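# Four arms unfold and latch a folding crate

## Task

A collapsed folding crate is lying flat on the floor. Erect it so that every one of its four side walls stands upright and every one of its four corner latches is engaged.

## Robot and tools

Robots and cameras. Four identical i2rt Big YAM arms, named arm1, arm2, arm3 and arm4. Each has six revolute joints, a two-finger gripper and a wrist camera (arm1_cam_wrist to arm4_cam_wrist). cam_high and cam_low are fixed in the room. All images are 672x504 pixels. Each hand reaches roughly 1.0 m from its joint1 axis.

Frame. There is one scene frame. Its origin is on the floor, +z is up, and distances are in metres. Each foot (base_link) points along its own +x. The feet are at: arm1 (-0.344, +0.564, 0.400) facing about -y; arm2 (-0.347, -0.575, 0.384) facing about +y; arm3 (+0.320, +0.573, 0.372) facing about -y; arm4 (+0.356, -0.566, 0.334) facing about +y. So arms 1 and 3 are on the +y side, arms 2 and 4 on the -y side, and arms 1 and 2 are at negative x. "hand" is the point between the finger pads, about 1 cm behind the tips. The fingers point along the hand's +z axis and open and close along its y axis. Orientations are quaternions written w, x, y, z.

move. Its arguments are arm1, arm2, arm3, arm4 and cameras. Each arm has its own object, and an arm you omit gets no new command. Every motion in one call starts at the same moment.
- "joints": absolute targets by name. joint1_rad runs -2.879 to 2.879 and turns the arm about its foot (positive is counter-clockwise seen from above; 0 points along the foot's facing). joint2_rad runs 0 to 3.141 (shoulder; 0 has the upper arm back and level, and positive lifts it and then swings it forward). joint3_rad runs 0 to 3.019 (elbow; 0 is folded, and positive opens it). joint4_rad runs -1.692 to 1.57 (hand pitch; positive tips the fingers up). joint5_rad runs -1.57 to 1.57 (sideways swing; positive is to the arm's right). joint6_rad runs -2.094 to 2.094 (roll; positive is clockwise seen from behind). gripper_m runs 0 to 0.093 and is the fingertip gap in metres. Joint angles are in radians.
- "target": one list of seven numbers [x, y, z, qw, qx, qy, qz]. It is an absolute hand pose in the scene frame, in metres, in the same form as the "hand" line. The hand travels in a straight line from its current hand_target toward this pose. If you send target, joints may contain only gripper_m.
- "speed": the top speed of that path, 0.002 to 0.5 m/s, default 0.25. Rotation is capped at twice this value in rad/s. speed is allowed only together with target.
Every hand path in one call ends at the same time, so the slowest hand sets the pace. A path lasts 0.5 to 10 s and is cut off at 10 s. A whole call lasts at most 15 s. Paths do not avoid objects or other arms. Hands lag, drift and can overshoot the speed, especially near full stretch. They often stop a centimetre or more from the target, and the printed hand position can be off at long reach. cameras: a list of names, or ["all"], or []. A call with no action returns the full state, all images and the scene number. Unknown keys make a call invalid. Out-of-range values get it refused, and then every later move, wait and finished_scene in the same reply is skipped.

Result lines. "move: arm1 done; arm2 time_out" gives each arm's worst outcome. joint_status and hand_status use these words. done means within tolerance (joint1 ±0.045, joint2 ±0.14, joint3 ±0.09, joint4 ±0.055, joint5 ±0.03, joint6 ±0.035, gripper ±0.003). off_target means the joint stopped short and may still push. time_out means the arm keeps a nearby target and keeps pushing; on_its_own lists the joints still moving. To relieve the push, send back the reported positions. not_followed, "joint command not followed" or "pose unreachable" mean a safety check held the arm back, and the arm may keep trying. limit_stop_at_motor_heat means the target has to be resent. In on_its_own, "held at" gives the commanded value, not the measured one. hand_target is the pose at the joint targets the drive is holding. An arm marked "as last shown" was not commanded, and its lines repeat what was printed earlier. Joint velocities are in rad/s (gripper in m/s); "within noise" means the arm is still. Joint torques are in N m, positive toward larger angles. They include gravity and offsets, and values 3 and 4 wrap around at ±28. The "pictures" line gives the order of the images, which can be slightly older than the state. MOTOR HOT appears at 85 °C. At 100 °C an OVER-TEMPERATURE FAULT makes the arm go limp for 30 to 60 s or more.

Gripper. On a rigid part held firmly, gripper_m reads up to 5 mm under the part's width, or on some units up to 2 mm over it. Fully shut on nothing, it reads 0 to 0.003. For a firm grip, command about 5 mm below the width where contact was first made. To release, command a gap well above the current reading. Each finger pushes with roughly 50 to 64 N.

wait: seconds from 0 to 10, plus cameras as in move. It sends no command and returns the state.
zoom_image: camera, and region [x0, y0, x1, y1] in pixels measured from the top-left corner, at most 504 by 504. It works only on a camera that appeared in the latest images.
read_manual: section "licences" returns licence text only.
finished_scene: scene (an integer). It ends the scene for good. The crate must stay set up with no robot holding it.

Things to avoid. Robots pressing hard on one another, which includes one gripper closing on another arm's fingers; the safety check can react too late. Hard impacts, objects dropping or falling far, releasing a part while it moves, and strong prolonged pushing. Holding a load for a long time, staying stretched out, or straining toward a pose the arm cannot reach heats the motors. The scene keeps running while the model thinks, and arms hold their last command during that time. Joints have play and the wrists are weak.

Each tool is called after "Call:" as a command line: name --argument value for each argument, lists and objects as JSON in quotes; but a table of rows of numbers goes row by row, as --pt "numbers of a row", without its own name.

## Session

Call:
move

Scene clock: 0.00 s.
Joint torques (N m): no reading
Motor temperatures (°C): arm1=[27 28 27 26 23 23 25] | arm2=[23 24 24 24 27 26 24] | arm3=[26 24 26 23 26 23 27] | arm4=[24 26 26 29 26 25 26]
Heat: arm1: hottest joint2_rad 28 °C; arm2: hottest joint5_rad 27 °C; arm3: hottest gripper 27 °C; arm4: hottest joint4_rad 29 °C.
Joint velocities: within noise
arm1.joint_positions: joint1_rad=+0.789 joint2_rad=+0.425 joint3_rad=+1.402 joint4_rad=-1.276 joint5_rad=+0.217 joint6_rad=-0.687 gripper_m=+0.09396
arm1.joint_status: not commanded
arm1.hand: x=-0.2365 y=+0.4511 z=+0.9932 quat_wxyz=(-0.418, -0.026, -0.802, +0.426) (m; scene frame)
arm1.hand_target: x=-0.2404 y=+0.4538 z=+1.0017 quat_wxyz=(-0.426, -0.027, -0.795, +0.430) (m; scene frame)
arm1.hand_status: not commanded
arm2.joint_positions: joint1_rad=-0.187 joint2_rad=+0.448 joint3_rad=+1.696 joint4_rad=-1.263 joint5_rad=+0.249 joint6_rad=-0.242 gripper_m=+0.09396
arm2.joint_status: not commanded
arm2.hand: x=-0.2825 y=-0.5188 z=+1.0983 quat_wxyz=(-0.653, +0.415, -0.579, -0.258) (m; scene frame)
arm2.hand_target: x=-0.2830 y=-0.5203 z=+1.1047 quat_wxyz=(-0.657, +0.411, -0.575, -0.261) (m; scene frame)
arm2.hand_status: not commanded
arm3.joint_positions: joint1_rad=+0.868 joint2_rad=+0.482 joint3_rad=+1.633 joint4_rad=-1.455 joint5_rad=+0.267 joint6_rad=-0.464 gripper_m=+0.09396
arm3.joint_status: not commanded
arm3.hand: x=+0.3451 y=+0.4623 z=+1.0140 quat_wxyz=(-0.385, -0.257, -0.760, +0.456) (m; scene frame)
arm3.hand_target: x=+0.3424 y=+0.4658 z=+1.0199 quat_wxyz=(-0.391, -0.257, -0.755, +0.460) (m; scene frame)
arm3.hand_status: not commanded
arm4.joint_positions: joint1_rad=-0.127 joint2_rad=+0.568 joint3_rad=+1.615 joint4_rad=-1.161 joint5_rad=+0.181 joint6_rad=-0.762 gripper_m=+0.09396
arm4.joint_status: not commanded
arm4.hand: x=+0.3738 y=-0.3903 z=+1.0285 quat_wxyz=(-0.627, +0.673, -0.321, -0.224) (m; scene frame)
arm4.hand_target: x=+0.3742 y=-0.3960 z=+1.0355 quat_wxyz=(-0.633, +0.667, -0.319, -0.228) (m; scene frame)
arm4.hand_status: not commanded
pictures: arm1_cam_wrist, arm2_cam_wrist, arm3_cam_wrist, arm4_cam_wrist, cam_high, cam_low

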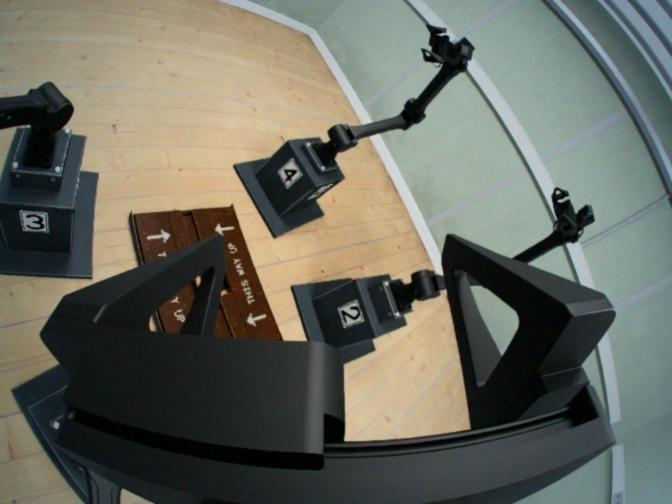

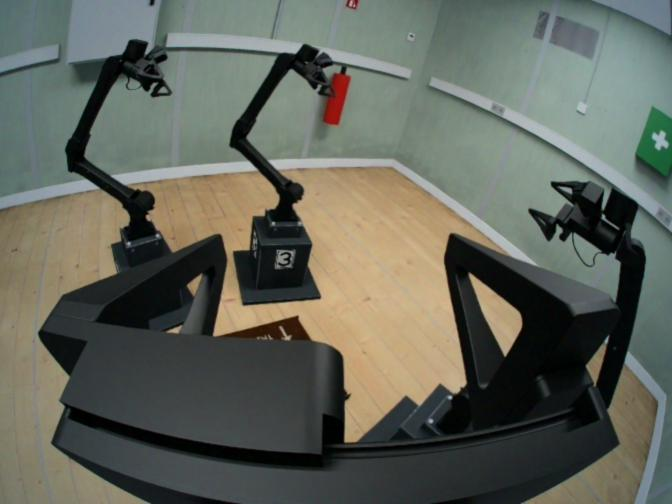

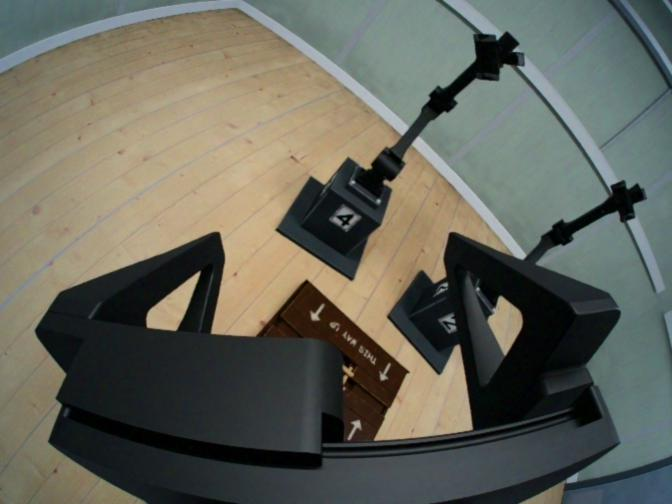

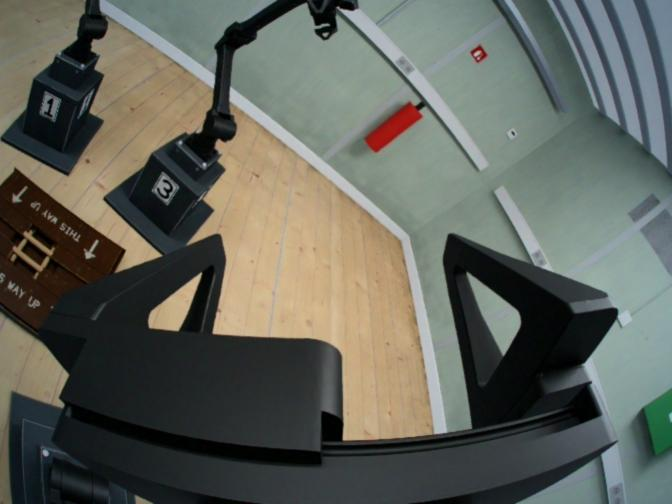

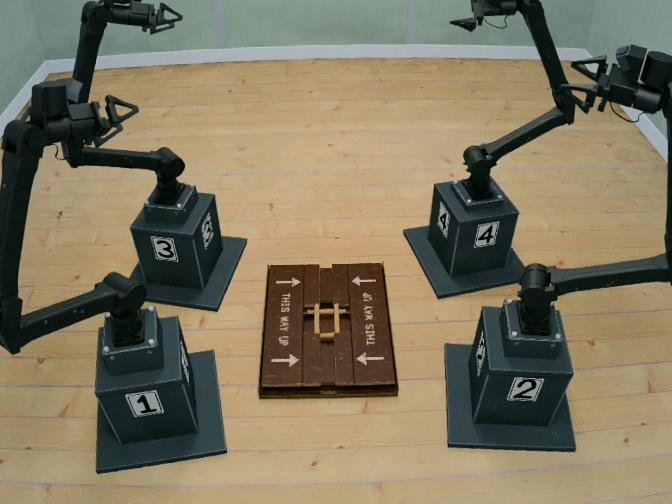

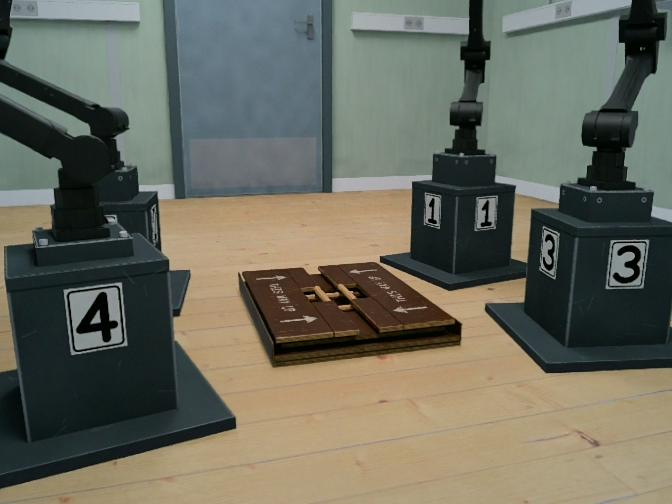

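Call:
move --arm1 '{"joints":{"joint1_rad":0.487,"joint2_rad":1.724,"joint3_rad":1.025,"joint4_rad":-0.872,"joint5_rad":0,"joint6_rad":-0.9,"gripper_m":0.045}}' --arm2 '{"joints":{"joint1_rad":0.173,"joint2_rad":1.552,"joint3_rad":0.852,"joint4_rad":-0.871,"joint5_rad":0,"joint6_rad":0,"gripper_m":0.045}}' --arm3 '{"joints":{"joint1_rad":0.03,"joint2_rad":1.541,"joint3_rad":0.878,"joint4_rad":-0.908,"joint5_rad":0,"joint6_rad":-0.185,"gripper_m":0.045}}' --arm4 '{"joints":{"joint1_rad":0.681,"joint2_rad":1.873,"joint3_rad":1.448,"joint4_rad":-1.146,"joint5_rad":0,"joint6_rad":-0.68,"gripper_m":0.045}}' --cameras '["arm1_cam_wrist","arm4_cam_wrist","cam_high"]'

Scene clock: 4.80 s.
Joint torques (N m): arm1=[-0.67 -16.15 6.34 1.05 0.02 0.02] | arm2=[0.56 -11.46 6.35 0.5 -0.09 0.07] | arm3=[-1.44 -9.05 5.15 0.95 0.01 0.17] | arm4=[1.26 -16.56 8.84 -0.01 -0.14 0.27]
Motor temperatures (°C): arm1=[27 28 28 26 23 23 25] | arm2=[23 24 24 24 27 26 24] | arm3=[26 24 26 23 26 23 27] | arm4=[24 26 26 29 26 25 26]
Heat: arm1: hottest joint2_rad 28 °C; arm2: hottest joint5_rad 27 °C; arm3: hottest gripper 27 °C; arm4: hottest joint4_rad 29 °C.
move: arm1 done; arm2 done; arm3 done; arm4 done
Joint velocities: within noise
arm1.joint_positions: joint1_rad=+0.504 joint2_rad=+1.731 joint3_rad=+1.028 joint4_rad=-0.881 joint5_rad=+0.010 joint6_rad=-0.888 gripper_m=+0.04507
arm1.joint_status: all done
arm1.hand: x=-0.0679 y=+0.2251 z=+0.3991 quat_wxyz=(+0.011, +0.003, -1.000, +0.001) (m; scene frame)
arm1.hand_target: x=-0.0702 y=+0.2228 z=+0.3961 quat_wxyz=(+0.010, +0.005, -1.000, +0.001) (m; scene frame)
arm1.hand_status: not commanded
arm2.joint_positions: joint1_rad=+0.175 joint2_rad=+1.553 joint3_rad=+0.840 joint4_rad=-0.877 joint5_rad=-0.001 joint6_rad=-0.009 gripper_m=+0.04513
arm2.joint_status: all done
arm2.hand: x=-0.3604 y=-0.2082 z=+0.3968 quat_wxyz=(+0.007, +0.724, -0.690, +0.007) (m; scene frame)
arm2.hand_target: x=-0.3637 y=-0.2023 z=+0.3968 quat_wxyz=(+0.005, +0.723, -0.691, +0.003) (m; scene frame)
arm2.hand_status: not commanded
arm3.joint_positions: joint1_rad=+0.029 joint2_rad=+1.532 joint3_rad=+0.887 joint4_rad=-0.920 joint5_rad=+0.011 joint6_rad=-0.183 gripper_m=+0.04513
arm3.joint_status: all done
arm3.hand: x=+0.2472 y=+0.1986 z=+0.4055 quat_wxyz=(+0.002, -0.708, -0.706, +0.005) (m; scene frame)
arm3.hand_target: x=+0.2455 y=+0.2027 z=+0.3953 quat_wxyz=(+0.005, -0.714, -0.700, -0.004) (m; scene frame)
arm3.hand_status: not commanded
arm4.joint_positions: joint1_rad=+0.679 joint2_rad=+1.874 joint3_rad=+1.449 joint4_rad=-1.147 joint5_rad=+0.008 joint6_rad=-0.696 gripper_m=+0.04507
arm4.joint_status: all done
arm4.hand: x=-0.0669 y=-0.2186 z=+0.4010 quat_wxyz=(-0.003, +1.000, +0.005, +0.003) (m; scene frame)
arm4.hand_target: x=-0.0643 y=-0.2165 z=+0.3947 quat_wxyz=(+0.001, +1.000, -0.006, +0.007) (m; scene frame)
arm4.hand_status: not commanded
pictures: arm1_cam_wrist, arm4_cam_wrist, cam_high

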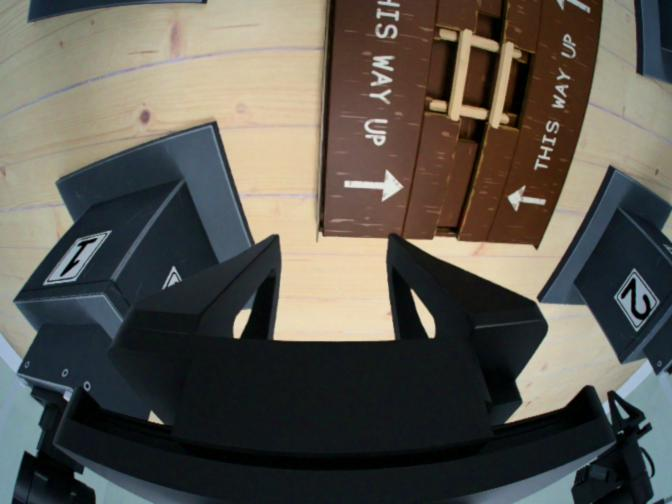

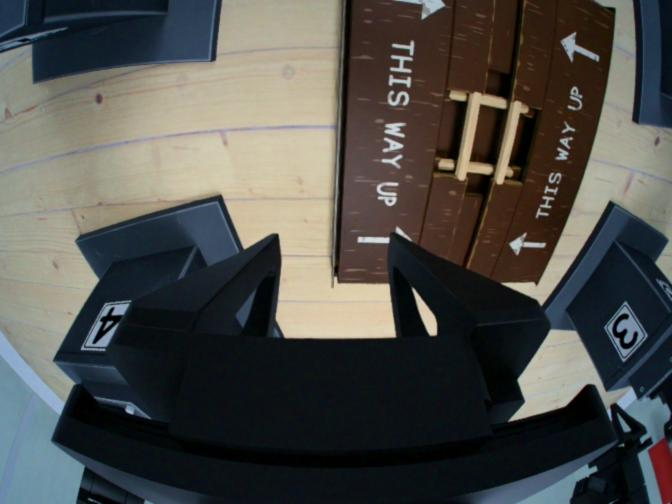

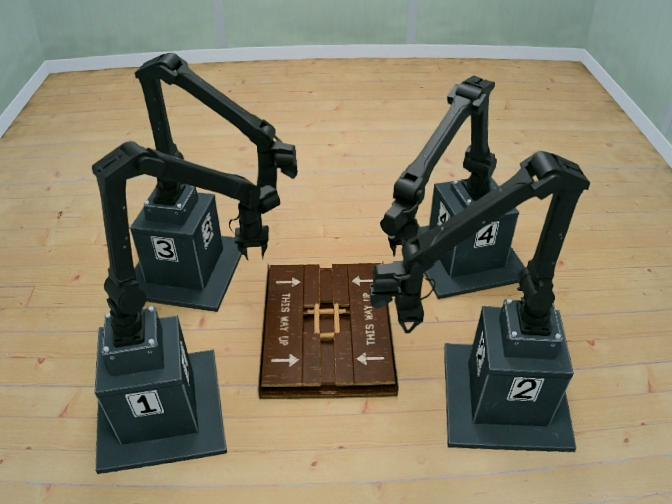

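Call:
move --arm1 '{"target":[-0.018,0.029,0.095,0,0.0225,0.9997,0],"speed":0.25}' --cameras '["arm1_cam_wrist"]'

Scene clock: 11.83 s.
Joint torques (N m): arm1=[-0.85 -24.7 7.25 0.2 -0.02 -0.02] | arm2=[0.56 -11.52 6.37 0.5 -0.09 0.06] | arm3=[-1.67 -9.41 5.19 0.84 -0.02 0.16] | arm4=[1.26 -17.03 8.92 -0.01 -0.14 0.27]
Motor temperatures (°C): arm1=[27 28 28 26 23 23 25] | arm2=[23 24 24 24 27 26 24] | arm3=[26 24 27 23 26 23 27] | arm4=[24 27 26 29 26 25 26]
Heat: arm1: hottest joint2_rad 28 °C; arm2: hottest joint5_rad 27 °C; arm3: hottest joint3_rad 27 °C; arm4: hottest joint4_rad 29 °C.
move: arm1 off_target
Joint velocities: within noise
arm1.joint_positions: joint1_rad=+0.373 joint2_rad=+2.650 joint3_rad=+1.724 joint4_rad=-0.655 joint5_rad=-0.009 joint6_rad=-0.957 gripper_m=+0.04507
arm1.joint_status: not commanded
arm1.hand: x=-0.0193 y=+0.0414 z=+0.0975 quat_wxyz=(+0.002, -0.028, -1.000, -0.003) (m; scene frame)
arm1.hand_target: x=-0.0189 y=+0.0319 z=+0.0941 quat_wxyz=(-0.001, -0.026, -1.000, -0.001) (m; scene frame)
arm1.hand_status: off_target (0.013 m and 0.8 deg from the pose sent, 0.365 m and 3.1 deg at the start)
arm2, arm3, arm4: as last shown
pictures: arm1_cam_wrist

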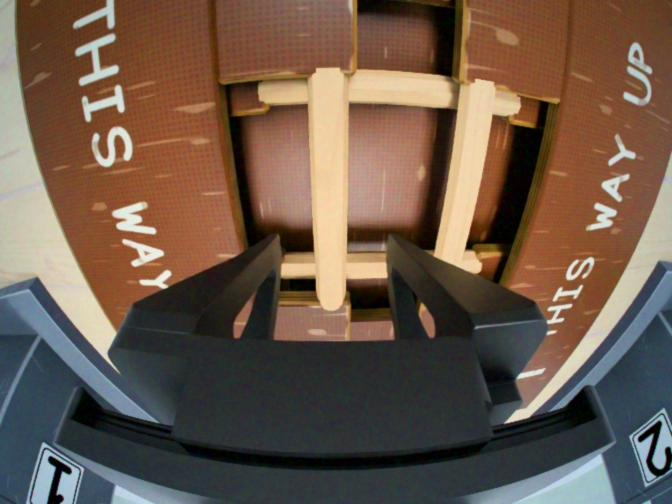

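Call:
move --arm1 '{"target":[-0.018,0.03,0.044,0,0.0225,0.9997,0],"speed":0.12}'

Call:
move --arm1 '{"joints":{"gripper_m":0.009}}' --cameras '["arm1_cam_wrist"]'

Scene clock: 15.13 s.
Joint torques (N m): arm1=[-1.08 -25.52 6.93 0.84 0.1 -0.01] | arm2=[0.56 -11.52 6.38 0.47 -0.09 0.06] | arm3=[-0.91 -8.82 5.09 0.92 0 0.15] | arm4=[1.26 -17.03 8.92 -0.02 -0.14 0.27]
Motor temperatures (°C): arm1=[27 29 28 26 23 23 25] | arm2=[23 24 24 24 27 26 24] | arm3=[26 24 27 23 26 23 27] | arm4=[24 27 26 29 26 25 26]
Heat: arm1: hottest joint2_rad 29 °C; arm2: hottest joint5_rad 27 °C; arm3: hottest joint3_rad 27 °C; arm4: hottest joint4_rad 29 °C.
move: arm1 off_target
Joint velocities: within noise
arm1.joint_positions: joint1_rad=+0.375 joint2_rad=+2.769 joint3_rad=+1.809 joint4_rad=-0.637 joint5_rad=-0.009 joint6_rad=-0.960 gripper_m=+0.04507
arm1.joint_status: not commanded
arm1.hand: x=-0.0207 y=+0.0446 z=+0.0452 quat_wxyz=(+0.006, -0.026, -1.000, -0.010) (m; scene frame)
arm1.hand_target: x=-0.0176 y=+0.0313 z=+0.0441 quat_wxyz=(+0.000, -0.023, -1.000, +0.000) (m; scene frame)
arm1.hand_status: off_target (0.015 m and 1.5 deg from the pose sent, 0.055 m and 0.8 deg at the start)
arm2, arm3, arm4: as last shown
pictures: none

Scene clock: 15.83 s.
Joint torques (N m): arm1=[-1.26 -24.82 6.91 0.76 0.01 -0.02] | arm2=[0.62 -11.52 6.38 0.49 -0.09 0.06] | arm3=[-1.38 -8.88 5 0.88 -0.03 0.17] | arm4=[1.26 -17.03 8.92 -0.01 -0.14 0.27]
Motor temperatures (°C): arm1=[27 29 28 26 23 23 25] | arm2=[23 24 24 24 27 26 24] | arm3=[26 24 27 23 26 23 27] | arm4=[24 27 26 29 26 25 26]
Heat: arm1: hottest joint2_rad 29 °C; arm2: hottest joint5_rad 27 °C; arm3: hottest joint3_rad 27 °C; arm4: hottest joint4_rad 29 °C.
move: arm1 off_target
Joint velocities: within noise
arm1.joint_positions: joint1_rad=+0.375 joint2_rad=+2.769 joint3_rad=+1.810 joint4_rad=-0.634 joint5_rad=-0.007 joint6_rad=-0.962 gripper_m=+0.01734
arm1.joint_status: gripper_m off_target (ended at +0.01738, target +0.00900)
arm1.hand: x=-0.0201 y=+0.0431 z=+0.0455 quat_wxyz=(+0.006, -0.025, -1.000, -0.008) (m; scene frame)
arm1.hand_target: x=-0.0175 y=+0.0313 z=+0.0441 quat_wxyz=(+0.000, -0.023, -1.000, +0.000) (m; scene frame)
arm1.hand_status: not commanded
arm2, arm3, arm4: as last shown
pictures: arm1_cam_wrist

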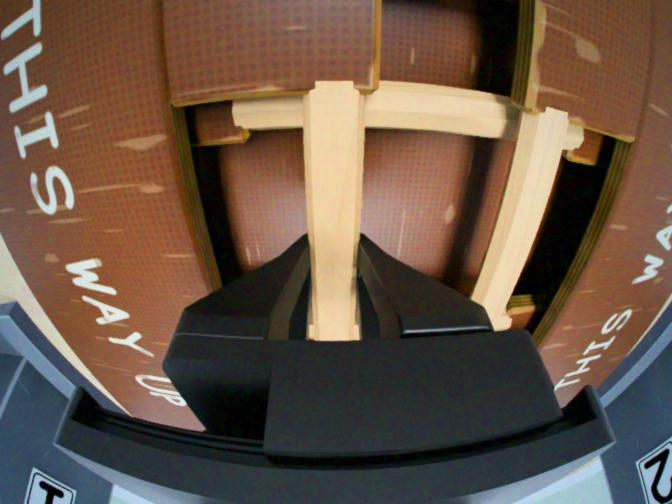

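Call:
move --arm1 '{"target":[-0.018,0.034,0.1,0,0.0225,0.9997,0],"speed":0.1}'

Call:
move --arm1 '{"target":[-0.018,0.05,0.152,0,0.0225,0.9997,0],"speed":0.1}'

Call:
move --arm1 '{"target":[-0.016,0.085,0.2,0,0.0225,0.9997,0],"speed":0.1}'

Call:
move --arm1 '{"target":[-0.014,0.141,0.24,0,0.0225,0.9997,0],"speed":0.1}' --cameras '["arm1_cam_wrist","cam_low"]'

Scene clock: 19.00 s.
Joint torques (N m): arm1=[-1.08 -30.92 3.9 -0.96 -0.11 -0.01] | arm2=[0.62 -11.58 6.38 0.5 -0.09 0.06] | arm3=[-1.14 -8.88 5.09 0.81 -0.01 0.14] | arm4=[1.26 -17.03 8.94 -0.02 -0.14 0.27]
Motor temperatures (°C): arm1=[27 29 28 26 23 23 25] | arm2=[23 24 24 24 27 26 24] | arm3=[26 25 27 23 26 23 27] | arm4=[24 27 26 29 26 25 26]
Heat: arm1: hottest joint2_rad 29 °C; arm2: hottest joint5_rad 27 °C; arm3: hottest joint3_rad 27 °C; arm4: hottest joint4_rad 29 °C.
move: arm1 off_target
Joint velocities: within noise
arm1.joint_positions: joint1_rad=+0.375 joint2_rad=+2.712 joint3_rad=+1.758 joint4_rad=-0.624 joint5_rad=-0.003 joint6_rad=-0.962 gripper_m=+0.01735
arm1.joint_status: not commanded
arm1.hand: x=-0.0206 y=+0.0427 z=+0.0677 quat_wxyz=(+0.004, -0.025, -1.000, -0.001) (m; scene frame)
arm1.hand_target: x=-0.0166 y=+0.0319 z=+0.0981 quat_wxyz=(-0.002, -0.023, -1.000, +0.004) (m; scene frame)
arm1.hand_status: off_target (0.034 m and 0.5 deg from the pose sent, 0.055 m and 1.2 deg at the start)
arm2, arm3, arm4: as last shown
pictures: none

Scene clock: 20.17 s.
Joint torques (N m): arm1=[-0.62 -30.45 4.1 -1.03 -0.02 0.07] | arm2=[0.56 -11.58 6.37 0.51 -0.1 0.06] | arm3=[-0.91 -8.88 5.14 0.77 0 0.15] | arm4=[1.26 -17.03 8.92 -0.01 -0.14 0.27]
Motor temperatures (°C): arm1=[27 29 28 26 23 23 25] | arm2=[23 24 24 24 27 26 24] | arm3=[26 25 27 23 26 23 27] | arm4=[24 27 27 29 26 25 26]
Heat: arm1: hottest joint2_rad 29 °C; arm2: hottest joint5_rad 27 °C; arm3: hottest joint3_rad 27 °C; arm4: hottest joint4_rad 29 °C.
move: arm1 off_target
Joint velocities: within noise
arm1.joint_positions: joint1_rad=+0.384 joint2_rad=+2.573 joint3_rad=+1.641 joint4_rad=-0.646 joint5_rad=-0.006 joint6_rad=-0.957 gripper_m=+0.01682
arm1.joint_status: not commanded
arm1.hand: x=-0.0201 y=+0.0543 z=+0.1237 quat_wxyz=(+0.002, -0.023, -1.000, -0.001) (m; scene frame)
arm1.hand_target: x=-0.0175 y=+0.0492 z=+0.1512 quat_wxyz=(+0.000, -0.023, -1.000, +0.000) (m; scene frame)
arm1.hand_status: off_target (0.029 m and 0.3 deg from the pose sent, 0.085 m and 0.5 deg at the start)
arm2, arm3, arm4: as last shown
pictures: none

Scene clock: 21.37 s.
Joint torques (N m): arm1=[-0.03 -29.63 3.67 -1.05 -0.22 0.14] | arm2=[0.56 -11.52 6.37 0.51 -0.09 0.06] | arm3=[-1.2 -9.41 5.15 0.84 -0.01 0.12] | arm4=[1.32 -17.03 8.92 -0.01 -0.14 0.27]
Motor temperatures (°C): arm1=[27 29 28 26 23 23 25] | arm2=[23 24 25 24 27 26 24] | arm3=[26 25 27 23 26 23 27] | arm4=[24 28 27 29 26 25 26]
Heat: arm1: hottest joint2_rad 29 °C; arm2: hottest joint5_rad 27 °C; arm3: hottest joint3_rad 27 °C; arm4: hottest joint4_rad 29 °C.
move: arm1 off_target
Joint velocities: within noise
arm1.joint_positions: joint1_rad=+0.412 joint2_rad=+2.430 joint3_rad=+1.500 joint4_rad=-0.641 joint5_rad=-0.001 joint6_rad=-0.934 gripper_m=+0.01688
arm1.joint_status: not commanded
arm1.hand: x=-0.0192 y=+0.0819 z=+0.1730 quat_wxyz=(+0.002, -0.020, -1.000, +0.002) (m; scene frame)
arm1.hand_target: x=-0.0157 y=+0.0842 z=+0.1985 quat_wxyz=(+0.000, -0.022, -1.000, +0.000) (m; scene frame)
arm1.hand_status: off_target (0.027 m and 0.5 deg from the pose sent, 0.082 m and 0.3 deg at the start)
arm2, arm3, arm4: as last shown
pictures: none

Scene clock: 22.70 s.
Joint torques (N m): arm1=[0.32 -26.99 4 -0.54 -0.25 0.18] | arm2=[0.56 -11.52 6.35 0.49 -0.1 0.06] | arm3=[-1.26 -9.76 5.15 0.83 -0.01 0.16] | arm4=[1.26 -17.03 8.92 -0.01 -0.14 0.27]
Motor temperatures (°C): arm1=[27 30 28 26 23 23 25] | arm2=[23 24 25 24 27 26 24] | arm3=[26 25 27 23 26 23 27] | arm4=[24 28 27 29 26 25 26]
Heat: arm1: hottest joint2_rad 30 °C; arm2: hottest joint5_rad 27 °C; arm3: hottest joint3_rad 27 °C; arm4: hottest joint4_rad 29 °C.
move: arm1 off_target
Joint velocities: within noise
arm1.joint_positions: joint1_rad=+0.470 joint2_rad=+2.260 joint3_rad=+1.316 joint4_rad=-0.629 joint5_rad=-0.001 joint6_rad=-0.874 gripper_m=+0.01672
arm1.joint_status: not commanded
arm1.hand: x=-0.0174 y=+0.1358 z=+0.2229 quat_wxyz=(+0.003, -0.021, -1.000, +0.002) (m; scene frame)
arm1.hand_target: x=-0.0140 y=+0.1404 z=+0.2400 quat_wxyz=(+0.000, -0.022, -1.000, +0.000) (m; scene frame)
arm1.hand_status: off_target (0.018 m and 0.4 deg from the pose sent, 0.089 m and 0.5 deg at the start)
arm2, arm3, arm4: as last shown
pictures: arm1_cam_wrist, cam_low

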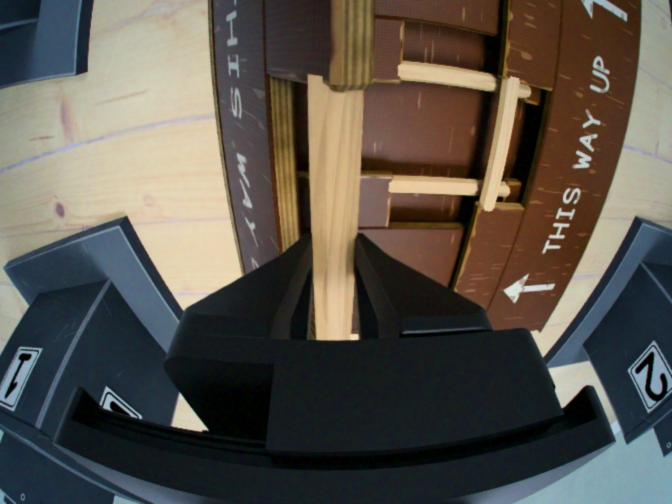

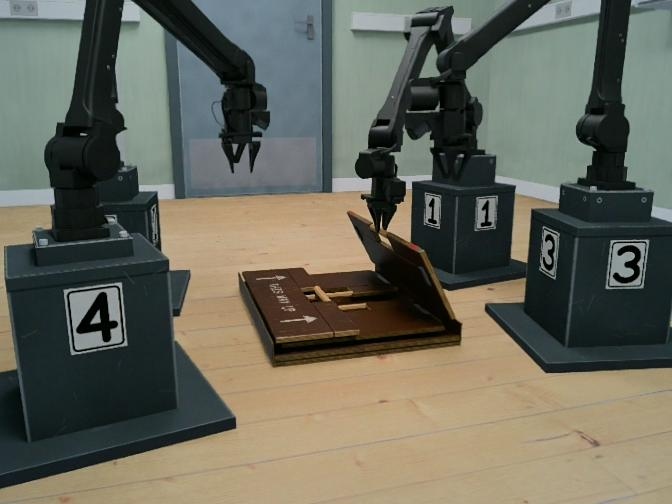

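Call:
move --arm1 '{"target":[-0.011,0.195,0.254,0,0.0225,0.9997,0],"speed":0.1}' --arm4 '{"target":[-0.04,-0.1,0.25,0,0.9997,-0.0225,0],"speed":0.25}'

Call:
move --arm1 '{"target":[-0.009,0.241,0.254,0,0.0225,0.9997,0],"speed":0.1}' --arm4 '{"target":[-0.022,-0.006,0.09,0,0.9997,-0.0225,0],"speed":0.25}' --cameras '["arm1_cam_wrist","arm4_cam_wrist","cam_low"]'

Scene clock: 25.67 s.
Joint torques (N m): arm1=[1.03 -24.59 3.08 -0.61 -0.41 0.21] | arm2=[0.56 -11.52 6.39 0.5 -0.09 0.06] | arm3=[-1.67 -8.88 5.16 0.85 0.01 0.14] | arm4=[1.73 -19.55 11.06 0.14 -0.23 -0.11]
Motor temperatures (°C): arm1=[27 30 28 26 23 23 25] | arm2=[23 24 25 24 27 26 24] | arm3=[26 25 27 23 26 23 27] | arm4=[24 28 27 29 26 25 26]
Heat: arm1: hottest joint2_rad 30 °C; arm2: hottest joint5_rad 27 °C; arm3: hottest joint3_rad 27 °C; arm4: hottest joint4_rad 29 °C.
move: arm1 off_target; arm4 off_target
Joint velocities: within noise
arm1.joint_positions: joint1_rad=+0.524 joint2_rad=+2.165 joint3_rad=+1.186 joint4_rad=-0.578 joint5_rad=+0.005 joint6_rad=-0.816 gripper_m=+0.01648
arm1.joint_status: not commanded
arm1.hand: x=-0.0166 y=+0.1779 z=+0.2416 quat_wxyz=(+0.000, -0.023, -1.000, +0.010) (m; scene frame)
arm1.hand_target: x=-0.0152 y=+0.1904 z=+0.2534 quat_wxyz=(+0.000, -0.024, -1.000, +0.001) (m; scene frame)
arm1.hand_status: off_target (0.022 m and 1.1 deg from the pose sent, 0.067 m and 0.4 deg at the start)
arm2.joint_positions: joint1_rad=+0.175 joint2_rad=+1.553 joint3_rad=+0.840 joint4_rad=-0.877 joint5_rad=-0.001 joint6_rad=-0.009 gripper_m=+0.04513
arm2.joint_status: not commanded
arm2.hand: x=-0.3604 y=-0.2082 z=+0.3968 quat_wxyz=(+0.007, +0.724, -0.690, +0.007) (m; scene frame)
arm2.hand_target: x=-0.3637 y=-0.2023 z=+0.3968 quat_wxyz=(+0.005, +0.723, -0.691, +0.003) (m; scene frame)
arm2.hand_status: not commanded
arm3.joint_positions: joint1_rad=+0.029 joint2_rad=+1.532 joint3_rad=+0.887 joint4_rad=-0.920 joint5_rad=+0.011 joint6_rad=-0.183 gripper_m=+0.04513
arm3.joint_status: not commanded
arm3.hand: x=+0.2472 y=+0.1986 z=+0.4055 quat_wxyz=(+0.002, -0.708, -0.706, +0.005) (m; scene frame)
arm3.hand_target: x=+0.2455 y=+0.2027 z=+0.3953 quat_wxyz=(+0.005, -0.714, -0.700, -0.004) (m; scene frame)
arm3.hand_status: not commanded
arm4.joint_positions: joint1_rad=+0.504 joint2_rad=+2.194 joint3_rad=+1.532 joint4_rad=-0.936 joint5_rad=+0.000 joint6_rad=-0.795 gripper_m=+0.04507
arm4.joint_status: not commanded
arm4.hand: x=-0.0305 y=-0.1170 z=+0.2501 quat_wxyz=(+0.010, +0.999, -0.032, +0.009) (m; scene frame)
arm4.hand_target: x=-0.0409 y=-0.1051 z=+0.2495 quat_wxyz=(+0.001, +1.000, -0.024, +0.000) (m; scene frame)
arm4.hand_status: off_target (0.019 m and 1.9 deg from the pose sent, 0.194 m and 3.2 deg at the start)
pictures: none

Scene clock: 27.40 s.
Joint torques (N m): arm1=[2.43 -21.42 3.08 -0.13 -0.78 0.23] | arm2=[0.5 -11.52 6.38 0.5 -0.09 0.06] | arm3=[-1.67 -9 5.08 0.91 -0.02 0.14] | arm4=[1.49 -22.42 10.5 -0.51 -0.24 -0.09]
Motor temperatures (°C): arm1=[27 30 28 26 23 23 25] | arm2=[23 25 25 24 27 26 24] | arm3=[26 25 27 23 26 23 27] | arm4=[24 28 27 29 26 25 26]
Heat: arm1: hottest joint2_rad 30 °C; arm2: hottest joint5_rad 27 °C; arm3: hottest joint3_rad 27 °C; arm4: hottest joint4_rad 29 °C.
move: arm1 off_target; arm4 done
Joint velocities: within noise
arm1.joint_positions: joint1_rad=+0.590 joint2_rad=+2.099 joint3_rad=+1.078 joint4_rad=-0.537 joint5_rad=+0.014 joint6_rad=-0.742 gripper_m=+0.01616
arm1.joint_status: not commanded
arm1.hand: x=-0.0154 y=+0.2223 z=+0.2499 quat_wxyz=(+0.003, -0.027, -1.000, +0.013) (m; scene frame)
arm1.hand_target: x=-0.0095 y=+0.2405 z=+0.2540 quat_wxyz=(+0.001, -0.022, -1.000, +0.000) (m; scene frame)
arm1.hand_status: off_target (0.020 m and 1.6 deg from the pose sent, 0.065 m and 1.1 deg at the start)
arm2, arm3: as last shown
arm4.joint_positions: joint1_rad=+0.387 joint2_rad=+2.608 joint3_rad=+1.883 joint4_rad=-0.844 joint5_rad=+0.000 joint6_rad=-0.914 gripper_m=+0.04507
arm4.joint_status: not commanded
arm4.hand: x=-0.0184 y=-0.0120 z=+0.0977 quat_wxyz=(-0.001, +1.000, -0.031, -0.001) (m; scene frame)
arm4.hand_target: x=-0.0225 y=-0.0077 z=+0.0902 quat_wxyz=(+0.000, +1.000, -0.022, -0.001) (m; scene frame)
arm4.hand_status: done (0.010 m and 1.0 deg from the pose sent, 0.195 m and 1.9 deg at the start)
pictures: arm1_cam_wrist, arm4_cam_wrist, cam_low

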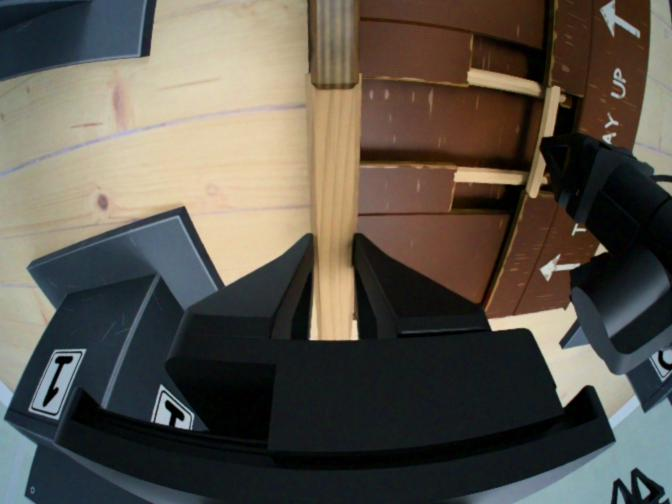

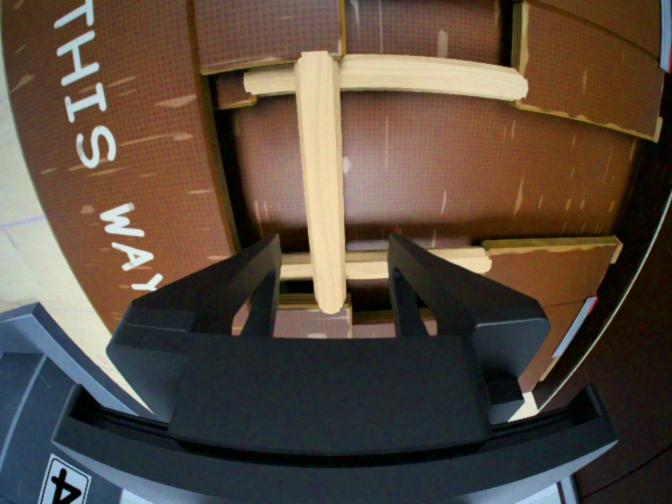

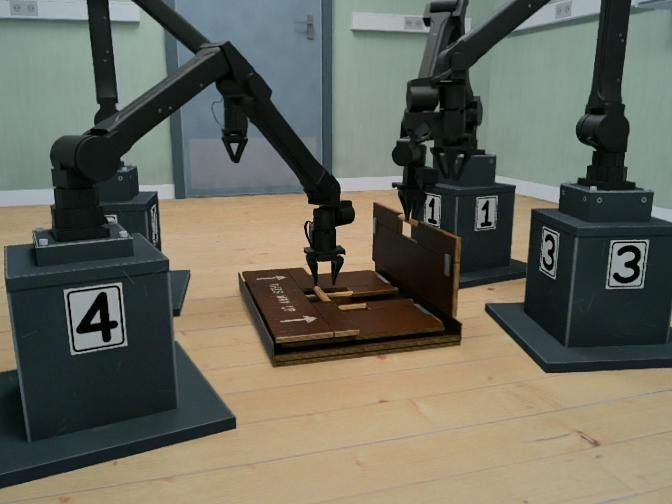

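Call:
move --arm4 '{"target":[-0.022,-0.009,0.04,0,0.9997,-0.0225,0],"speed":0.12}'

Call:
move --arm4 '{"joints":{"gripper_m":0.009}}' --cameras '["arm4_cam_wrist"]'

Scene clock: 30.33 s.
Joint torques (N m): arm1=[2.78 -21.6 3.07 -0.09 -0.84 0.23] | arm2=[0.56 -11.52 6.37 0.5 -0.09 0.06] | arm3=[-1.38 -9.17 5.09 0.79 0.02 0.15] | arm4=[1.73 -22.71 9.96 0.14 -0.16 -0.08]
Motor temperatures (°C): arm1=[27 30 28 26 23 23 25] | arm2=[23 25 25 24 27 26 24] | arm3=[26 25 27 23 26 23 27] | arm4=[24 28 27 29 26 25 26]
Heat: arm1: hottest joint2_rad 30 °C; arm2: hottest joint5_rad 27 °C; arm3: hottest joint3_rad 27 °C; arm4: hottest joint4_rad 29 °C.
move: arm4 off_target
Joint velocities: within noise
arm1, arm2, arm3: as last shown
arm4.joint_positions: joint1_rad=+0.381 joint2_rad=+2.713 joint3_rad=+1.935 joint4_rad=-0.813 joint5_rad=+0.000 joint6_rad=-0.914 gripper_m=+0.04507
arm4.joint_status: not commanded
arm4.hand: x=-0.0111 y=-0.0154 z=+0.0449 quat_wxyz=(+0.008, +0.999, -0.034, +0.006) (m; scene frame)
arm4.hand_target: x=-0.0181 y=-0.0074 z=+0.0400 quat_wxyz=(+0.000, +1.000, -0.026, +0.000) (m; scene frame)
arm4.hand_status: off_target (0.014 m and 1.8 deg from the pose sent, 0.058 m and 1.0 deg at the start)
pictures: none

Scene clock: 31.07 s.
Joint torques (N m): arm1=[2.49 -21.3 3.12 0.05 -0.76 0.24] | arm2=[0.56 -11.52 6.37 0.49 -0.1 0.06] | arm3=[-1.49 -9.23 5.18 0.91 -0.02 0.16] | arm4=[2.2 -22.83 10 0.2 -0.18 0.2]
Motor temperatures (°C): arm1=[27 30 28 26 23 23 25] | arm2=[23 25 25 24 27 26 24] | arm3=[26 25 27 23 26 23 27] | arm4=[24 28 27 29 26 25 26]
Heat: arm1: hottest joint2_rad 30 °C; arm2: hottest joint5_rad 27 °C; arm3: hottest joint3_rad 27 °C; arm4: hottest joint4_rad 29 °C.
move: arm4 off_target
Joint velocities: within noise
arm1, arm2, arm3: as last shown
arm4.joint_positions: joint1_rad=+0.381 joint2_rad=+2.713 joint3_rad=+1.935 joint4_rad=-0.815 joint5_rad=-0.006 joint6_rad=-0.949 gripper_m=+0.01655
arm4.joint_status: gripper_m off_target (ended at +0.01658, target +0.00900)
arm4.hand: x=-0.0118 y=-0.0163 z=+0.0449 quat_wxyz=(+0.010, +1.000, -0.017, +0.004) (m; scene frame)
arm4.hand_target: x=-0.0190 y=-0.0081 z=+0.0400 quat_wxyz=(+0.002, +1.000, -0.021, -0.003) (m; scene frame)
arm4.hand_status: not commanded
pictures: arm4_cam_wrist

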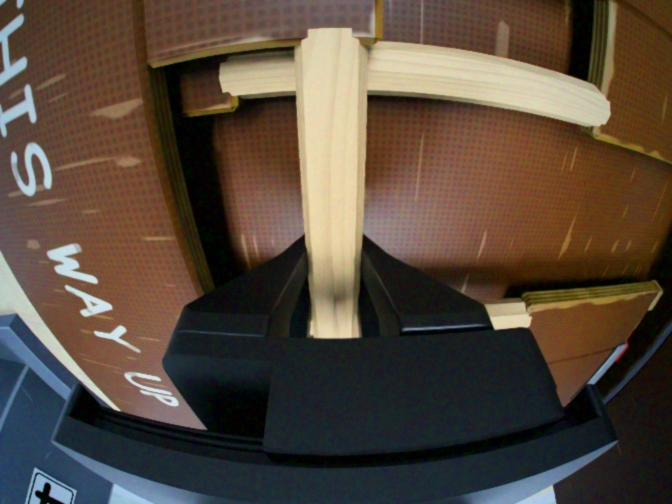

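Call:
move --arm4 '{"target":[-0.02,-0.005,0.125,0,0.9997,-0.0225,0],"speed":0.1}'

Call:
move --arm4 '{"target":[-0.021,-0.028,0.178,0,0.9997,-0.0225,0],"speed":0.1}'

Call:
move --arm4 '{"target":[-0.023,-0.07,0.223,0,0.9997,-0.0225,0],"speed":0.1}'

Call:
move --arm4 '{"target":[-0.025,-0.118,0.25,0,0.9997,-0.0225,0],"speed":0.1}'

Call:
move --arm4 '{"target":[-0.027,-0.168,0.26,0,0.9997,-0.0225,0],"speed":0.1}' --arm2 '{"target":[-0.2,0.0,0.4,0,0.6909,-0.723,0],"speed":0.2}'

Call:
move --arm4 '{"target":[-0.029,-0.216,0.257,0,0.9997,-0.0225,0],"speed":0.1}' --arm2 '{"target":[-0.08,0.02,0.33,0,0.6909,-0.723,0],"speed":0.2}' --cameras '["arm4_cam_wrist","arm2_cam_wrist","cam_low","cam_high"]'

Scene clock: 35.07 s.
Joint torques (N m): arm1=[2.02 -21.6 3.14 -0.01 -0.81 0.23] | arm2=[0.5 -11.52 6.38 0.49 -0.09 0.06] | arm3=[-1.2 -9.23 5.12 0.9 -0.04 0.15] | arm4=[1.9 -29.86 7.34 -1.48 -0.55 0.23]
Motor temperatures (°C): arm1=[27 31 28 26 23 23 26] | arm2=[23 25 25 24 27 26 24] | arm3=[26 25 27 23 26 23 27] | arm4=[24 29 28 29 26 25 26]
Heat: arm1: hottest joint2_rad 31 °C; arm2: hottest joint5_rad 27 °C; arm3: hottest joint3_rad 27 °C; arm4: hottest joint2_rad 29 °C.
move: arm4 off_target
Joint velocities: within noise
arm1, arm2, arm3: as last shown
arm4.joint_positions: joint1_rad=+0.387 joint2_rad=+2.642 joint3_rad=+1.899 joint4_rad=-0.858 joint5_rad=+0.017 joint6_rad=-0.949 gripper_m=+0.01638
arm4.joint_status: not commanded
arm4.hand: x=-0.0113 y=-0.0173 z=+0.0803 quat_wxyz=(+0.007, +1.000, -0.014, +0.016) (m; scene frame)
arm4.hand_target: x=-0.0236 y=-0.0050 z=+0.1227 quat_wxyz=(-0.004, +1.000, -0.019, +0.000) (m; scene frame)
arm4.hand_status: off_target (0.047 m and 2.2 deg from the pose sent, 0.081 m and 1.4 deg at the start)
pictures: none

Scene clock: 36.27 s.
Joint torques (N m): arm1=[2.02 -21.13 3.08 -0.12 -0.79 0.23] | arm2=[0.5 -11.52 6.37 0.5 -0.09 0.06] | arm3=[-1.08 -9.41 5.11 0.8 0 0.14] | arm4=[2.2 -29.57 6.98 -2.1 -0.61 0.37]
Motor temperatures (°C): arm1=[27 31 28 26 23 23 26] | arm2=[23 25 25 24 27 26 24] | arm3=[26 25 27 23 26 23 27] | arm4=[24 29 28 29 26 25 27]
Heat: arm1: hottest joint2_rad 31 °C; arm2: hottest joint5_rad 27 °C; arm3: hottest joint3_rad 27 °C; arm4: hottest joint2_rad 29 °C.
move: arm4 off_target
Joint velocities: within noise
arm1, arm2, arm3: as last shown
arm4.joint_positions: joint1_rad=+0.399 joint2_rad=+2.513 joint3_rad=+1.788 joint4_rad=-0.870 joint5_rad=+0.014 joint6_rad=-0.941 gripper_m=+0.01600
arm4.joint_status: not commanded
arm4.hand: x=-0.0113 y=-0.0323 z=+0.1314 quat_wxyz=(+0.006, +1.000, -0.011, +0.013) (m; scene frame)
arm4.hand_target: x=-0.0223 y=-0.0275 z=+0.1759 quat_wxyz=(-0.001, +1.000, -0.021, +0.000) (m; scene frame)
arm4.hand_status: off_target (0.048 m and 2.0 deg from the pose sent, 0.099 m and 2.2 deg at the start)
pictures: none

Scene clock: 37.53 s.
Joint torques (N m): arm1=[1.79 -21.48 2.96 0.02 -0.83 0.24] | arm2=[0.5 -11.52 6.38 0.5 -0.09 0.06] | arm3=[-0.97 -9 5.16 0.76 -0.01 0.13] | arm4=[2.43 -27.93 7.01 -1.92 -0.67 0.45]
Motor temperatures (°C): arm1=[27 31 28 26 23 23 26] | arm2=[23 25 25 24 27 26 24] | arm3=[26 25 27 23 26 23 27] | arm4=[24 29 28 29 26 25 27]
Heat: arm1: hottest joint2_rad 31 °C; arm2: hottest joint5_rad 27 °C; arm3: hottest joint3_rad 27 °C; arm4: hottest joint2_rad 29 °C.
move: arm4 off_target
Joint velocities: within noise
arm1, arm2, arm3: as last shown
arm4.joint_positions: joint1_rad=+0.433 joint2_rad=+2.361 joint3_rad=+1.638 joint4_rad=-0.870 joint5_rad=+0.014 joint6_rad=-0.907 gripper_m=+0.01635
arm4.joint_status: not commanded
arm4.hand: x=-0.0120 y=-0.0679 z=+0.1823 quat_wxyz=(+0.005, +1.000, -0.011, +0.012) (m; scene frame)
arm4.hand_target: x=-0.0218 y=-0.0682 z=+0.2209 quat_wxyz=(+0.000, +1.000, -0.023, +0.000) (m; scene frame)
arm4.hand_status: off_target (0.042 m and 2.0 deg from the pose sent, 0.100 m and 2.0 deg at the start)
pictures: none

Scene clock: 38.70 s.
Joint torques (N m): arm1=[2.49 -21.42 3.17 -0.02 -0.83 0.24] | arm2=[0.56 -11.58 6.35 0.5 -0.1 0.06] | arm3=[-1.32 -9.29 5.16 0.98 0 0.11] | arm4=[2.43 -25.52 6.97 -1.03 -0.57 0.5]
Motor temperatures (°C): arm1=[27 31 28 26 23 23 26] | arm2=[23 25 25 24 27 26 24] | arm3=[26 25 27 23 26 23 27] | arm4=[24 29 28 29 26 25 27]
Heat: arm1: hottest joint2_rad 31 °C; arm2: hottest joint5_rad 27 °C; arm3: hottest joint3_rad 27 °C; arm4: hottest joint2_rad 29 °C.
move: arm4 off_target
Joint velocities: within noise
arm1, arm2, arm3: as last shown
arm4.joint_positions: joint1_rad=+0.482 joint2_rad=+2.229 joint3_rad=+1.495 joint4_rad=-0.868 joint5_rad=+0.013 joint6_rad=-0.858 gripper_m=+0.01621
arm4.joint_status: not commanded
arm4.hand: x=-0.0130 y=-0.1149 z=+0.2191 quat_wxyz=(+0.008, +1.000, -0.011, +0.015) (m; scene frame)
arm4.hand_target: x=-0.0227 y=-0.1146 z=+0.2500 quat_wxyz=(-0.001, +1.000, -0.026, +0.000) (m; scene frame)
arm4.hand_status: off_target (0.033 m and 2.3 deg from the pose sent, 0.085 m and 2.0 deg at the start)
pictures: none

Scene clock: 40.93 s.
Joint torques (N m): arm1=[2.08 -21.25 3.12 -0.1 -0.85 0.25] | arm2=[-0.26 -20.13 9.37 -0.03 -0.13 -0.14] | arm3=[-1.38 -9.29 5.15 0.76 -0.03 0.13] | arm4=[3.96 -24.23 5.87 -1.8 -1.24 0.63]
Motor temperatures (°C): arm1=[27 31 28 26 24 23 26] | arm2=[23 25 25 24 27 26 24] | arm3=[26 25 27 23 26 23 27] | arm4=[24 29 28 29 27 25 27]
Heat: arm1: hottest joint2_rad 31 °C; arm2: hottest joint5_rad 27 °C; arm3: hottest joint3_rad 27 °C; arm4: hottest joint2_rad 29 °C.
move: arm2 off_target; arm4 off_target
Joint velocities: within noise
arm1: as last shown
arm2.joint_positions: joint1_rad=-0.112 joint2_rad=+2.030 joint3_rad=+1.522 joint4_rad=-1.087 joint5_rad=+0.001 joint6_rad=-0.183 gripper_m=+0.04513
arm2.joint_status: not commanded
arm2.hand: x=-0.2038 y=-0.0145 z=+0.3907 quat_wxyz=(+0.009, +0.684, -0.730, +0.007) (m; scene frame)
arm2.hand_target: x=-0.1989 y=+0.0000 z=+0.3985 quat_wxyz=(+0.000, +0.686, -0.728, -0.001) (m; scene frame)
arm2.hand_status: off_target (0.018 m and 1.7 deg from the pose sent, 0.263 m and 5.4 deg at the start)
arm3.joint_positions: joint1_rad=+0.029 joint2_rad=+1.532 joint3_rad=+0.887 joint4_rad=-0.920 joint5_rad=+0.011 joint6_rad=-0.183 gripper_m=+0.04513
arm3.joint_status: not commanded
arm3.hand: x=+0.2472 y=+0.1986 z=+0.4055 quat_wxyz=(+0.002, -0.708, -0.706, +0.005) (m; scene frame)
arm3.hand_target: x=+0.2455 y=+0.2027 z=+0.3953 quat_wxyz=(+0.005, -0.714, -0.700, -0.004) (m; scene frame)
arm3.hand_status: not commanded
arm4.joint_positions: joint1_rad=+0.528 joint2_rad=+2.145 joint3_rad=+1.374 joint4_rad=-0.805 joint5_rad=+0.034 joint6_rad=-0.811 gripper_m=+0.01621
arm4.joint_status: not commanded
arm4.hand: x=-0.0133 y=-0.1490 z=+0.2319 quat_wxyz=(-0.010, +1.000, -0.012, +0.014) (m; scene frame)
arm4.hand_target: x=-0.0259 y=-0.1668 z=+0.2577 quat_wxyz=(+0.000, +1.000, -0.022, +0.002) (m; scene frame)
arm4.hand_status: off_target (0.037 m and 2.3 deg from the pose sent, 0.068 m and 2.3 deg at the start)
pictures: none

Scene clock: 42.57 s.
Joint torques (N m): arm1=[2.2 -21.3 3.08 0.12 -0.82 0.25] | arm2=[0.5 -23.18 9.2 0.18 -0.13 -0.18] | arm3=[-1.03 -9.23 5.07 0.9 0.01 0.16] | arm4=[4.54 -21.54 5.72 -1.14 -1.43 0.66]
Motor temperatures (°C): arm1=[27 31 28 26 24 23 26] | arm2=[23 25 25 24 27 26 24] | arm3=[26 25 27 23 26 23 27] | arm4=[24 29 28 29 27 25 27]
Heat: arm1: hottest joint2_rad 31 °C; arm2: hottest joint5_rad 27 °C; arm3: hottest joint3_rad 27 °C; arm4: hottest joint2_rad 29 °C.
move: arm2 off_target; arm4 off_target
Joint velocities: within noise
arm1.joint_positions: joint1_rad=+0.590 joint2_rad=+2.099 joint3_rad=+1.078 joint4_rad=-0.537 joint5_rad=+0.014 joint6_rad=-0.742 gripper_m=+0.01616
arm1.joint_status: not commanded
arm1.hand: x=-0.0154 y=+0.2223 z=+0.2499 quat_wxyz=(+0.003, -0.027, -1.000, +0.013) (m; scene frame)
arm1.hand_target: x=-0.0095 y=+0.2405 z=+0.2540 quat_wxyz=(+0.001, -0.022, -1.000, +0.000) (m; scene frame)
arm1.hand_status: not commanded
arm2.joint_positions: joint1_rad=-0.282 joint2_rad=+2.257 joint3_rad=+1.719 joint4_rad=-1.067 joint5_rad=-0.001 joint6_rad=-0.366 gripper_m=+0.04513
arm2.joint_status: not commanded
arm2.hand: x=-0.0886 y=+0.0038 z=+0.3213 quat_wxyz=(+0.016, +0.688, -0.725, +0.006) (m; scene frame)
arm2.hand_target: x=-0.0849 y=+0.0202 z=+0.3294 quat_wxyz=(+0.002, +0.693, -0.721, -0.001) (m; scene frame)
arm2.hand_status: off_target (0.020 m and 2.0 deg from the pose sent, 0.142 m and 1.7 deg at the start)
arm3: as last shown
arm4.joint_positions: joint1_rad=+0.588 joint2_rad=+2.068 joint3_rad=+1.261 joint4_rad=-0.764 joint5_rad=+0.037 joint6_rad=-0.748 gripper_m=+0.01683
arm4.joint_status: not commanded
arm4.hand: x=-0.0149 y=-0.1932 z=+0.2414 quat_wxyz=(-0.013, +1.000, -0.014, +0.013) (m; scene frame)
arm4.hand_target: x=-0.0291 y=-0.2148 z=+0.2570 quat_wxyz=(+0.000, +1.000, -0.021, +0.000) (m; scene frame)
arm4.hand_status: off_target (0.031 m and 2.4 deg from the pose sent, 0.073 m and 2.3 deg at the start)
pictures: arm2_cam_wrist, arm4_cam_wrist, cam_high, cam_low

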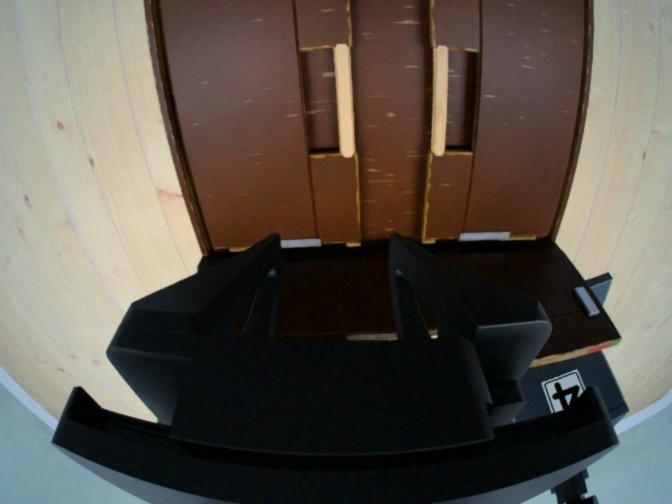

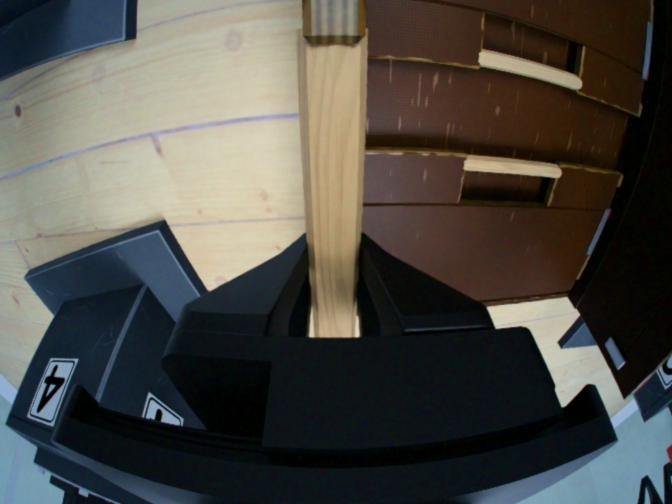

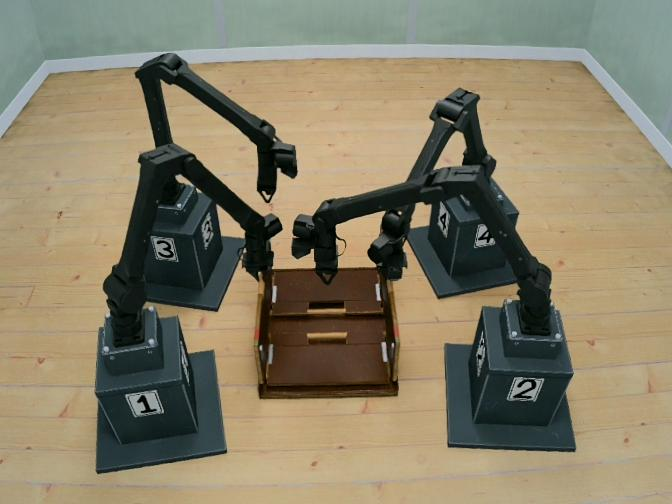

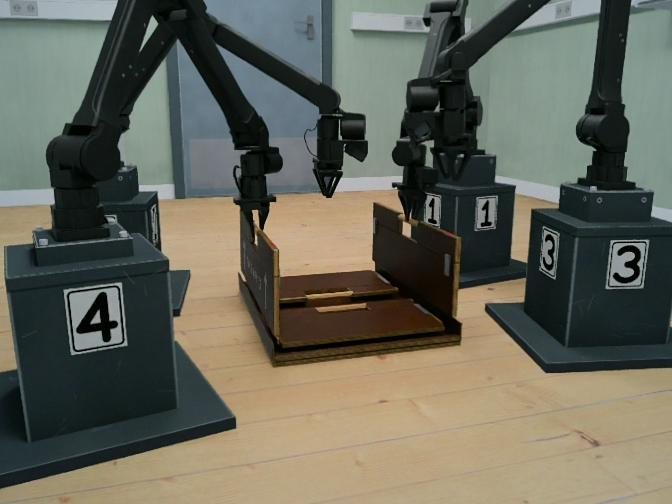

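Call:
move --arm2 '{"target":[-0.073,0.02,0.085,0,0.6909,-0.723,0],"speed":0.2}' --arm4 '{"target":[-0.03,-0.226,0.257,0,0.9997,-0.0225,0],"speed":0.05}' --cameras '["arm2_cam_wrist"]'

Scene clock: 46.77 s.
Joint torques (N m): arm1=[2.2 -21.6 3 0.01 -0.85 0.2] | arm2=[-0.97 -25.23 7.16 0.61 -0.01 -0.13] | arm3=[-1.44 -8.94 5.3 0.92 -0.04 0.13] | arm4=[5.07 -21.3 5.34 -1.32 -1.52 0.73]
Motor temperatures (°C): arm1=[27 31 28 26 24 23 26] | arm2=[23 26 25 24 27 26 24] | arm3=[26 25 27 23 26 23 27] | arm4=[24 29 28 29 27 25 27]
Heat: arm1: hottest joint2_rad 31 °C; arm2: hottest joint5_rad 27 °C; arm3: hottest joint3_rad 27 °C; arm4: hottest joint2_rad 29 °C.
move: arm2 off_target; arm4 off_target
Joint velocities: within noise
arm1, arm3: as last shown
arm2.joint_positions: joint1_rad=-0.284 joint2_rad=+2.702 joint3_rad=+1.843 joint4_rad=-0.754 joint5_rad=-0.001 joint6_rad=-0.377 gripper_m=+0.04513
arm2.joint_status: not commanded
arm2.hand: x=-0.0881 y=+0.0024 z=+0.0778 quat_wxyz=(+0.019, +0.691, -0.722, +0.008) (m; scene frame)
arm2.hand_target: x=-0.0741 y=+0.0178 z=+0.0856 quat_wxyz=(+0.000, +0.691, -0.723, +0.000) (m; scene frame)
arm2.hand_status: off_target (0.024 m and 2.4 deg from the pose sent, 0.237 m and 2.0 deg at the start)
arm4.joint_positions: joint1_rad=+0.596 joint2_rad=+2.059 joint3_rad=+1.242 joint4_rad=-0.749 joint5_rad=+0.042 joint6_rad=-0.739 gripper_m=+0.01688
arm4.joint_status: not commanded
arm4.hand: x=-0.0145 y=-0.1981 z=+0.2412 quat_wxyz=(-0.017, +1.000, -0.015, +0.012) (m; scene frame)
arm4.hand_target: x=-0.0287 y=-0.2249 z=+0.2555 quat_wxyz=(+0.000, +1.000, -0.022, +0.001) (m; scene frame)
arm4.hand_status: off_target (0.036 m and 2.6 deg from the pose sent, 0.039 m and 2.4 deg at the start)
pictures: arm2_cam_wrist

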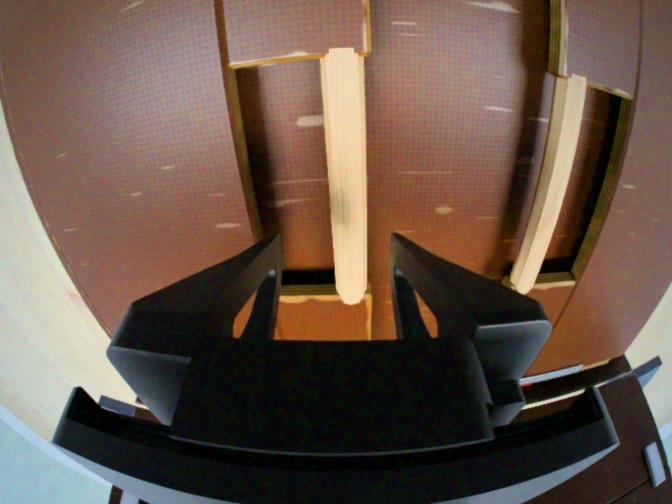

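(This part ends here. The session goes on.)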